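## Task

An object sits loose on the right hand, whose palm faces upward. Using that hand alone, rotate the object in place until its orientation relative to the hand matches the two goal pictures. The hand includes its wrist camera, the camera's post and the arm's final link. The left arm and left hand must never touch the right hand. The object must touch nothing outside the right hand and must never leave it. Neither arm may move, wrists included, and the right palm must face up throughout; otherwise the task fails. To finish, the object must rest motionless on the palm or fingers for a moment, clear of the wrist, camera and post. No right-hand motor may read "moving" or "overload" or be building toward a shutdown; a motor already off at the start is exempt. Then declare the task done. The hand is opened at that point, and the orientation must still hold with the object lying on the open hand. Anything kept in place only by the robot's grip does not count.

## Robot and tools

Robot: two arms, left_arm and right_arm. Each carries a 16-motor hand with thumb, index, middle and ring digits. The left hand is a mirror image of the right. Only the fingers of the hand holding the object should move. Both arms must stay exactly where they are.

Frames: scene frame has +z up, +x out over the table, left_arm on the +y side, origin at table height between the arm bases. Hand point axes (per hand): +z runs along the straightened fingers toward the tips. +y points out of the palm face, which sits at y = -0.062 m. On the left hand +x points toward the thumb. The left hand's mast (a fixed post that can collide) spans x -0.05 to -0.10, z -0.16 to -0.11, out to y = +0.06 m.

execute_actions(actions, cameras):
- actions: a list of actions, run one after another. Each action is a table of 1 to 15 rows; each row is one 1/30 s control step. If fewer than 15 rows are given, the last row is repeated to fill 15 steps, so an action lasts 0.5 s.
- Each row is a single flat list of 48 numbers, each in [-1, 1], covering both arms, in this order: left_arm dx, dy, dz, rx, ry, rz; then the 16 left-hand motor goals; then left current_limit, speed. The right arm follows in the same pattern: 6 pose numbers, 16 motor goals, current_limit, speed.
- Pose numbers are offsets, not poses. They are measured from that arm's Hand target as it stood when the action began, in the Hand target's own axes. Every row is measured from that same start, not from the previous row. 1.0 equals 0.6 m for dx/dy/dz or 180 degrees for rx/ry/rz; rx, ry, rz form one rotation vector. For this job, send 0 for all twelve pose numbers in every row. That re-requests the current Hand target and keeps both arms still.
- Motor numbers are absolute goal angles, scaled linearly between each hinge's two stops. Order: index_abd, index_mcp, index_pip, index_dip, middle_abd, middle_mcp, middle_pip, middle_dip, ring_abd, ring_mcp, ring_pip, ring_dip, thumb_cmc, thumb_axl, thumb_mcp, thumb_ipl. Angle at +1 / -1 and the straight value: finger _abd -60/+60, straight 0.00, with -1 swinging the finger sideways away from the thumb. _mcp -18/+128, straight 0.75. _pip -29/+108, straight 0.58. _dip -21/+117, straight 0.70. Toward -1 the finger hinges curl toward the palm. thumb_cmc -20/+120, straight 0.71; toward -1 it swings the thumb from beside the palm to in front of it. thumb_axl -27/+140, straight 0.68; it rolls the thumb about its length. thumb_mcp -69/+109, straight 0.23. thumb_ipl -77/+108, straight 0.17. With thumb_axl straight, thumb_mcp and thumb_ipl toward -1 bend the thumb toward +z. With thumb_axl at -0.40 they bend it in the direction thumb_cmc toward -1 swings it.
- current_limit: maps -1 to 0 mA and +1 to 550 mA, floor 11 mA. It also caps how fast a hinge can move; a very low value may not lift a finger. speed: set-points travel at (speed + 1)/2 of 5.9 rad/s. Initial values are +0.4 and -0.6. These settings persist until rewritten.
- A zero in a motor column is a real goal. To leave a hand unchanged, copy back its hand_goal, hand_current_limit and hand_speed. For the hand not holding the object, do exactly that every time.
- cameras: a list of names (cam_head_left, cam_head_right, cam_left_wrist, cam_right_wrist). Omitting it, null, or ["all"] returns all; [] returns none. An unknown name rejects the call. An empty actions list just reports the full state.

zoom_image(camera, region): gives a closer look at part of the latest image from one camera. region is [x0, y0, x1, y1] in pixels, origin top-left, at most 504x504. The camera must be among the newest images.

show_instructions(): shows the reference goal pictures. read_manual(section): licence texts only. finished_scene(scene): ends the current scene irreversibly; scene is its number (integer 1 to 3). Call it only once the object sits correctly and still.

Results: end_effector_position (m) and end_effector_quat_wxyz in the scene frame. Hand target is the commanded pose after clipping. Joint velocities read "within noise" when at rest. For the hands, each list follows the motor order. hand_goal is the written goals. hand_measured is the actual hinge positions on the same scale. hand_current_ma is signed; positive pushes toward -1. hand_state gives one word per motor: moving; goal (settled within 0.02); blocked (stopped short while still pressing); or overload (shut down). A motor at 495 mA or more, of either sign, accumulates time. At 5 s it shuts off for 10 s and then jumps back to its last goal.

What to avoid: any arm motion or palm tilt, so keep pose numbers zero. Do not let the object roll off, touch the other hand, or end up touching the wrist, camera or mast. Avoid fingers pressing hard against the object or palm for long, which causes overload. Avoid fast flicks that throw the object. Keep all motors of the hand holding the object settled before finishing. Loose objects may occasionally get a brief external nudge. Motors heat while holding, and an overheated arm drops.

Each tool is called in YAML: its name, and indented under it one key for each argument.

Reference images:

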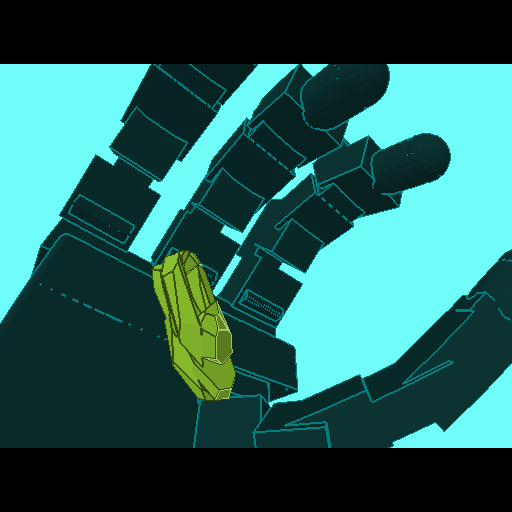

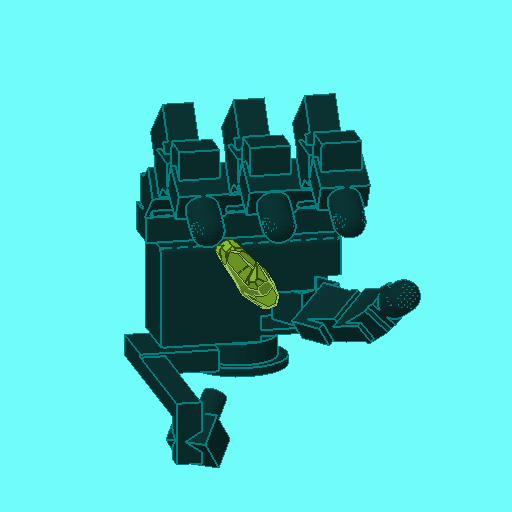

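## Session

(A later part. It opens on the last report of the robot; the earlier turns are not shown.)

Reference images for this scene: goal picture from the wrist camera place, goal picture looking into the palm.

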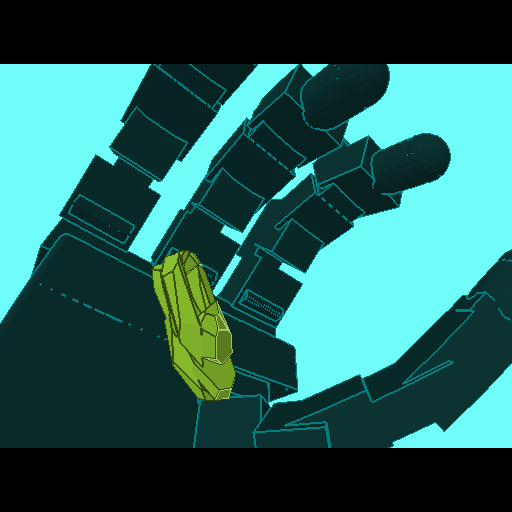

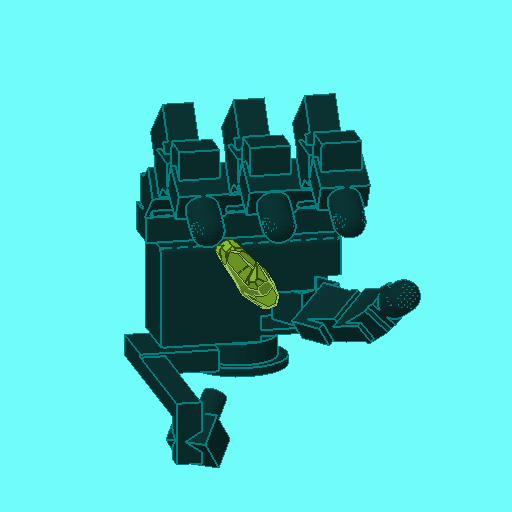

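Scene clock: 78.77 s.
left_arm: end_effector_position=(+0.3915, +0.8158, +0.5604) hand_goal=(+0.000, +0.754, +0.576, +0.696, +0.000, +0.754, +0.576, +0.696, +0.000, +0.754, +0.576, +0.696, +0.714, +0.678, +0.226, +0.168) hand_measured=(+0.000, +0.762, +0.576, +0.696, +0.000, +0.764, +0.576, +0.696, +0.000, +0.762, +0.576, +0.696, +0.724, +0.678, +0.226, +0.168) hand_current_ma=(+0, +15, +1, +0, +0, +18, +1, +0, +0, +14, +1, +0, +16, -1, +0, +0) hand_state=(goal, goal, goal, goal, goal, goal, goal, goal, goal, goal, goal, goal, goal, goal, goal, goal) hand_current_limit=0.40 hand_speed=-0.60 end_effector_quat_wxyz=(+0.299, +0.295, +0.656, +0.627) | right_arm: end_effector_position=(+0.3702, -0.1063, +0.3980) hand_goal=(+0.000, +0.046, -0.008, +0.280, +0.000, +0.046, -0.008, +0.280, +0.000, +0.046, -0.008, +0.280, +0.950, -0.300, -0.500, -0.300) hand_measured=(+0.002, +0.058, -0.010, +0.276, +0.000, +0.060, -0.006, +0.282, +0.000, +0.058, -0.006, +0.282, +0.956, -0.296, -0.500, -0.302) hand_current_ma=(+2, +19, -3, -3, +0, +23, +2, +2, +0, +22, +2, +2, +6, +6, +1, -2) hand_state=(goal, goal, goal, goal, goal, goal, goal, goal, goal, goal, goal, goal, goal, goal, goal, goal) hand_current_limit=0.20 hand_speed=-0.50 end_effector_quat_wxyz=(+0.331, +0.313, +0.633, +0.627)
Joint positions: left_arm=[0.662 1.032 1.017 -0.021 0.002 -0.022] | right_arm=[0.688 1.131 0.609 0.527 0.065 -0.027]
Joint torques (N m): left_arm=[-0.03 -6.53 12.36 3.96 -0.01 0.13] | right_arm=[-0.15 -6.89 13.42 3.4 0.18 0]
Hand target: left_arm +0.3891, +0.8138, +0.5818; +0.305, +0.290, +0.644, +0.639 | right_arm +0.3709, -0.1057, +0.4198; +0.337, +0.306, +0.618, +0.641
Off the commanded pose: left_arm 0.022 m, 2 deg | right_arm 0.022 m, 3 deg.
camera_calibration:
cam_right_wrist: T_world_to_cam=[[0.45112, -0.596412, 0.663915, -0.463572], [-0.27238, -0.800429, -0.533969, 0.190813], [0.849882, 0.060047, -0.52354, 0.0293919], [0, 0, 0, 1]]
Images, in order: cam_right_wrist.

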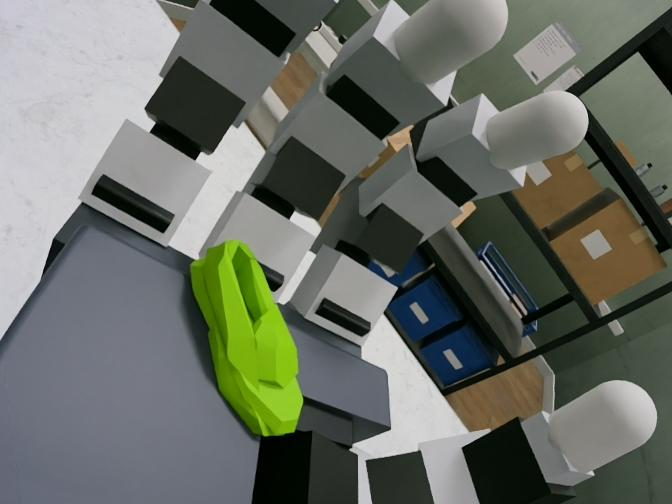

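execute_actions:
  actions:
    - [[0,0,0,0,0,0,0,0.754,0.576,0.696,0,0.754,0.576,0.696,0,0.754,0.576,0.696,0.714,0.678,0.226,0.168,0.4,-0.6,0,0,0,0,0,0,0,0.046,-0.008,0.28,0,0.046,-0.008,0.28,0,0.046,-0.008,0.28,0.5,0,-0.1,-0.018,0.2,-0.5]]
    - [[0,0,0,0,0,0,0,0.754,0.576,0.696,0,0.754,0.576,0.696,0,0.754,0.576,0.696,0.714,0.678,0.226,0.168,0.4,-0.6,0,0,0,0,0,0,0,0.046,-0.008,0.28,0,0.046,-0.008,0.28,0,0.046,-0.008,0.28,-0.104,0.266,0.032,-0.018,0.2,-0.5]]
    - [[0,0,0,0,0,0,0,0.754,0.576,0.696,0,0.754,0.576,0.696,0,0.754,0.576,0.696,0.714,0.678,0.226,0.168,0.4,-0.6,0,0,0,0,0,0,0,0.046,-0.008,0.28,0,0.046,-0.008,0.28,0,0.046,-0.008,0.28,-0.104,0.266,0.032,-0.018,0.2,-0.5]]
  cameras: ["cam_right_wrist"]

Scene clock: 87.60 s.
left_arm: end_effector_position=(+0.3915, +0.8158, +0.5604) hand_goal=(+0.000, +0.754, +0.576, +0.696, +0.000, +0.754, +0.576, +0.696, +0.000, +0.754, +0.576, +0.696, +0.714, +0.678, +0.226, +0.168) hand_measured=(+0.000, +0.762, +0.576, +0.696, +0.000, +0.764, +0.576, +0.696, +0.000, +0.762, +0.576, +0.696, +0.724, +0.678, +0.226, +0.168) hand_current_ma=(+0, +15, +1, +0, +0, +18, +1, +0, +0, +14, +1, +0, +16, -1, +0, +0) hand_state=(goal, goal, goal, goal, goal, goal, goal, goal, goal, goal, goal, goal, goal, goal, goal, goal) hand_current_limit=0.40 hand_speed=-0.60 end_effector_quat_wxyz=(+0.299, +0.295, +0.656, +0.627) | right_arm: end_effector_position=(+0.3702, -0.1063, +0.3980) hand_goal=(+0.000, +0.046, -0.008, +0.280, +0.000, +0.046, -0.008, +0.280, +0.000, +0.046, -0.008, +0.280, -0.104, +0.266, +0.032, -0.018) hand_measured=(+0.002, +0.058, -0.010, +0.276, +0.000, +0.060, -0.006, +0.282, +0.000, +0.058, -0.006, +0.282, -0.092, +0.266, +0.032, -0.020) hand_current_ma=(+2, +19, -3, -3, +0, +23, +2, +2, +0, +22, +2, +2, +19, -1, +0, -1) hand_state=(goal, goal, goal, goal, goal, goal, goal, goal, goal, goal, goal, goal, goal, goal, goal, goal) hand_current_limit=0.20 hand_speed=-0.50 end_effector_quat_wxyz=(+0.331, +0.313, +0.633, +0.627)
Joint positions: left_arm=[0.662 1.032 1.017 -0.021 0.002 -0.022] | right_arm=[0.688 1.131 0.609 0.527 0.065 -0.027]
Joint torques (N m): left_arm=[0.03 -6.59 12.34 3.93 -0.02 0.13] | right_arm=[-0.15 -6.83 13.42 3.45 0.18 0.02]
Motor temperatures (°C): left_arm=[28 32 62 26 25 24] | right_arm=[28 31 38 29 25 26]
Heat: left arm: hottest elbow 62 °C; right arm: hottest elbow 38 °C.
Hand target: left_arm +0.3891, +0.8138, +0.5818; +0.305, +0.290, +0.644, +0.639 | right_arm +0.3709, -0.1057, +0.4198; +0.337, +0.306, +0.618, +0.641
Off the commanded pose: left_arm 0.022 m, 2 deg | right_arm 0.022 m, 3 deg.
camera_calibration:
cam_right_wrist: T_world_to_cam=[[0.45112, -0.596412, 0.663915, -0.463572], [-0.27238, -0.800429, -0.533969, 0.190813], [0.849882, 0.060047, -0.52354, 0.0293919], [0, 0, 0, 1]]
Images, in order: cam_right_wrist.

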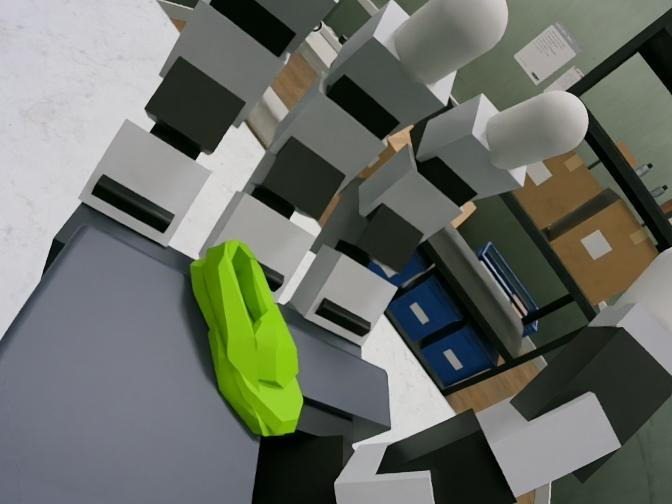

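execute_actions:
  actions: []
  cameras: ["cam_head_right","cam_head_left"]

zoom_image:
  camera: "cam_head_right"
  region: [430, 230, 520, 330]

zoom_image:
  camera: "cam_head_right"
  region: [455, 265, 495, 305]

Scene clock: 89.93 s.
left_arm: end_effector_position=(+0.3915, +0.8158, +0.5604) hand_goal=(+0.000, +0.754, +0.576, +0.696, +0.000, +0.754, +0.576, +0.696, +0.000, +0.754, +0.576, +0.696, +0.714, +0.678, +0.226, +0.168) hand_measured=(+0.000, +0.762, +0.576, +0.696, +0.000, +0.764, +0.576, +0.696, +0.000, +0.762, +0.576, +0.696, +0.724, +0.678, +0.226, +0.168) hand_current_ma=(+0, +15, +1, +0, +0, +18, +1, +0, +0, +14, +1, +0, +16, -1, +0, +0) hand_state=(goal, goal, goal, goal, goal, goal, goal, goal, goal, goal, goal, goal, goal, goal, goal, goal) hand_current_limit=0.40 hand_speed=-0.60 end_effector_quat_wxyz=(+0.299, +0.295, +0.656, +0.627) | right_arm: end_effector_position=(+0.3702, -0.1063, +0.3980) hand_goal=(+0.000, +0.046, -0.008, +0.280, +0.000, +0.046, -0.008, +0.280, +0.000, +0.046, -0.008, +0.280, -0.104, +0.266, +0.032, -0.018) hand_measured=(+0.002, +0.058, -0.010, +0.276, +0.000, +0.060, -0.006, +0.282, +0.000, +0.058, -0.006, +0.282, -0.092, +0.266, +0.032, -0.020) hand_current_ma=(+2, +19, -3, -3, +0, +23, +2, +2, +0, +22, +2, +2, +19, -1, +0, -1) hand_state=(goal, goal, goal, goal, goal, goal, goal, goal, goal, goal, goal, goal, goal, goal, goal, goal) hand_current_limit=0.20 hand_speed=-0.50 end_effector_quat_wxyz=(+0.331, +0.313, +0.633, +0.627)
Joint positions: left_arm=[0.662 1.032 1.017 -0.021 0.002 -0.022] | right_arm=[0.688 1.131 0.609 0.527 0.065 -0.027]
Joint velocities: within noise
Joint torques (N m): left_arm=[0.09 -6.53 12.33 3.93 -0.02 0.13] | right_arm=[-0.26 -6.77 13.42 3.43 0.19 0.01]
Motor temperatures (°C): left_arm=[28 32 62 26 25 24] | right_arm=[28 31 38 29 25 26]
Heat: left arm: hottest elbow 62 °C; right arm: hottest elbow 38 °C.
Hand target: left_arm +0.3891, +0.8138, +0.5818; +0.305, +0.290, +0.644, +0.639 | right_arm +0.3709, -0.1057, +0.4198; +0.337, +0.306, +0.618, +0.641
Off the commanded pose: left_arm 0.022 m, 2 deg | right_arm 0.022 m, 3 deg.
Images, in order (width x height): cam_head_left 896x504, cam_head_right 896x504.

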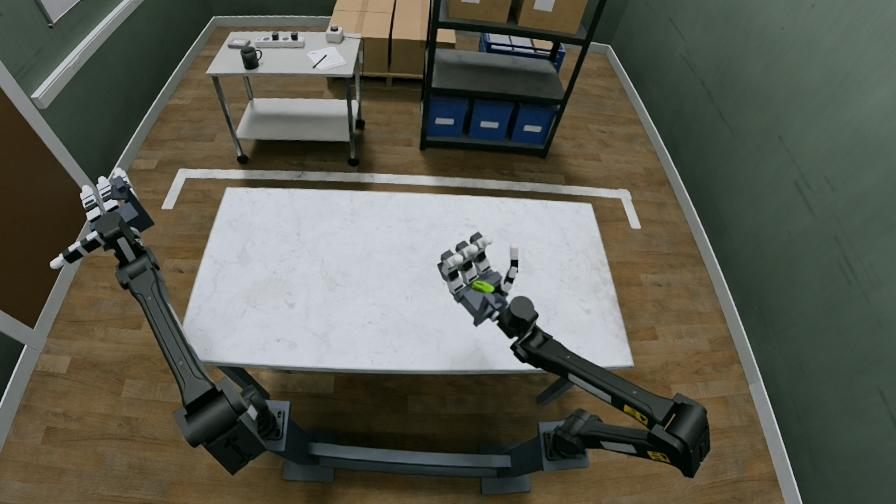

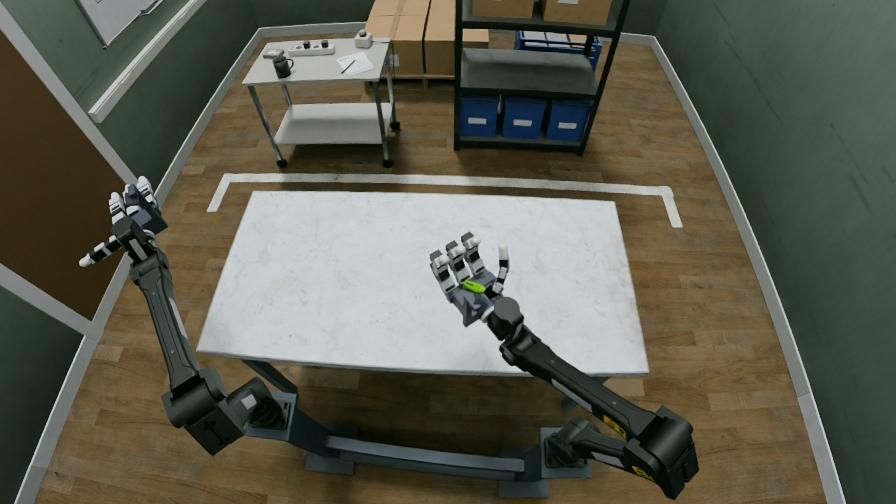

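Scaled by 5.040 from the camera's 896x504 image, which has a finer 1280x720 frame.

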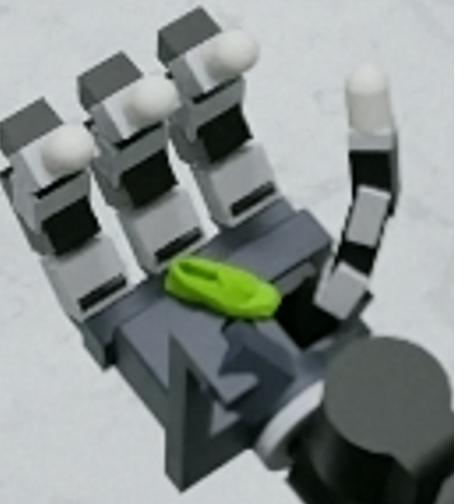

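Scaled by 12.600 from the camera's 896x504 image, which has a finer 1280x720 frame.

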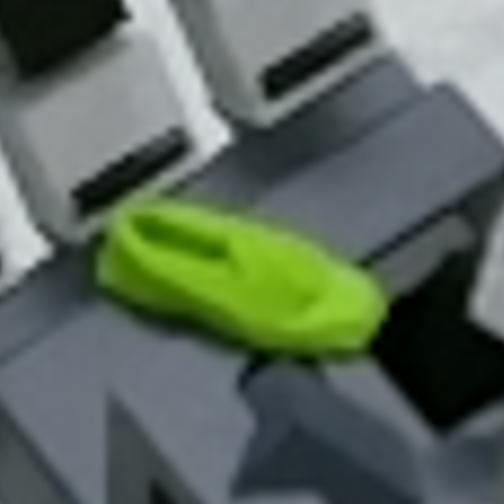

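finished_scene:
  scene: 3

The scene is finished: the task was done.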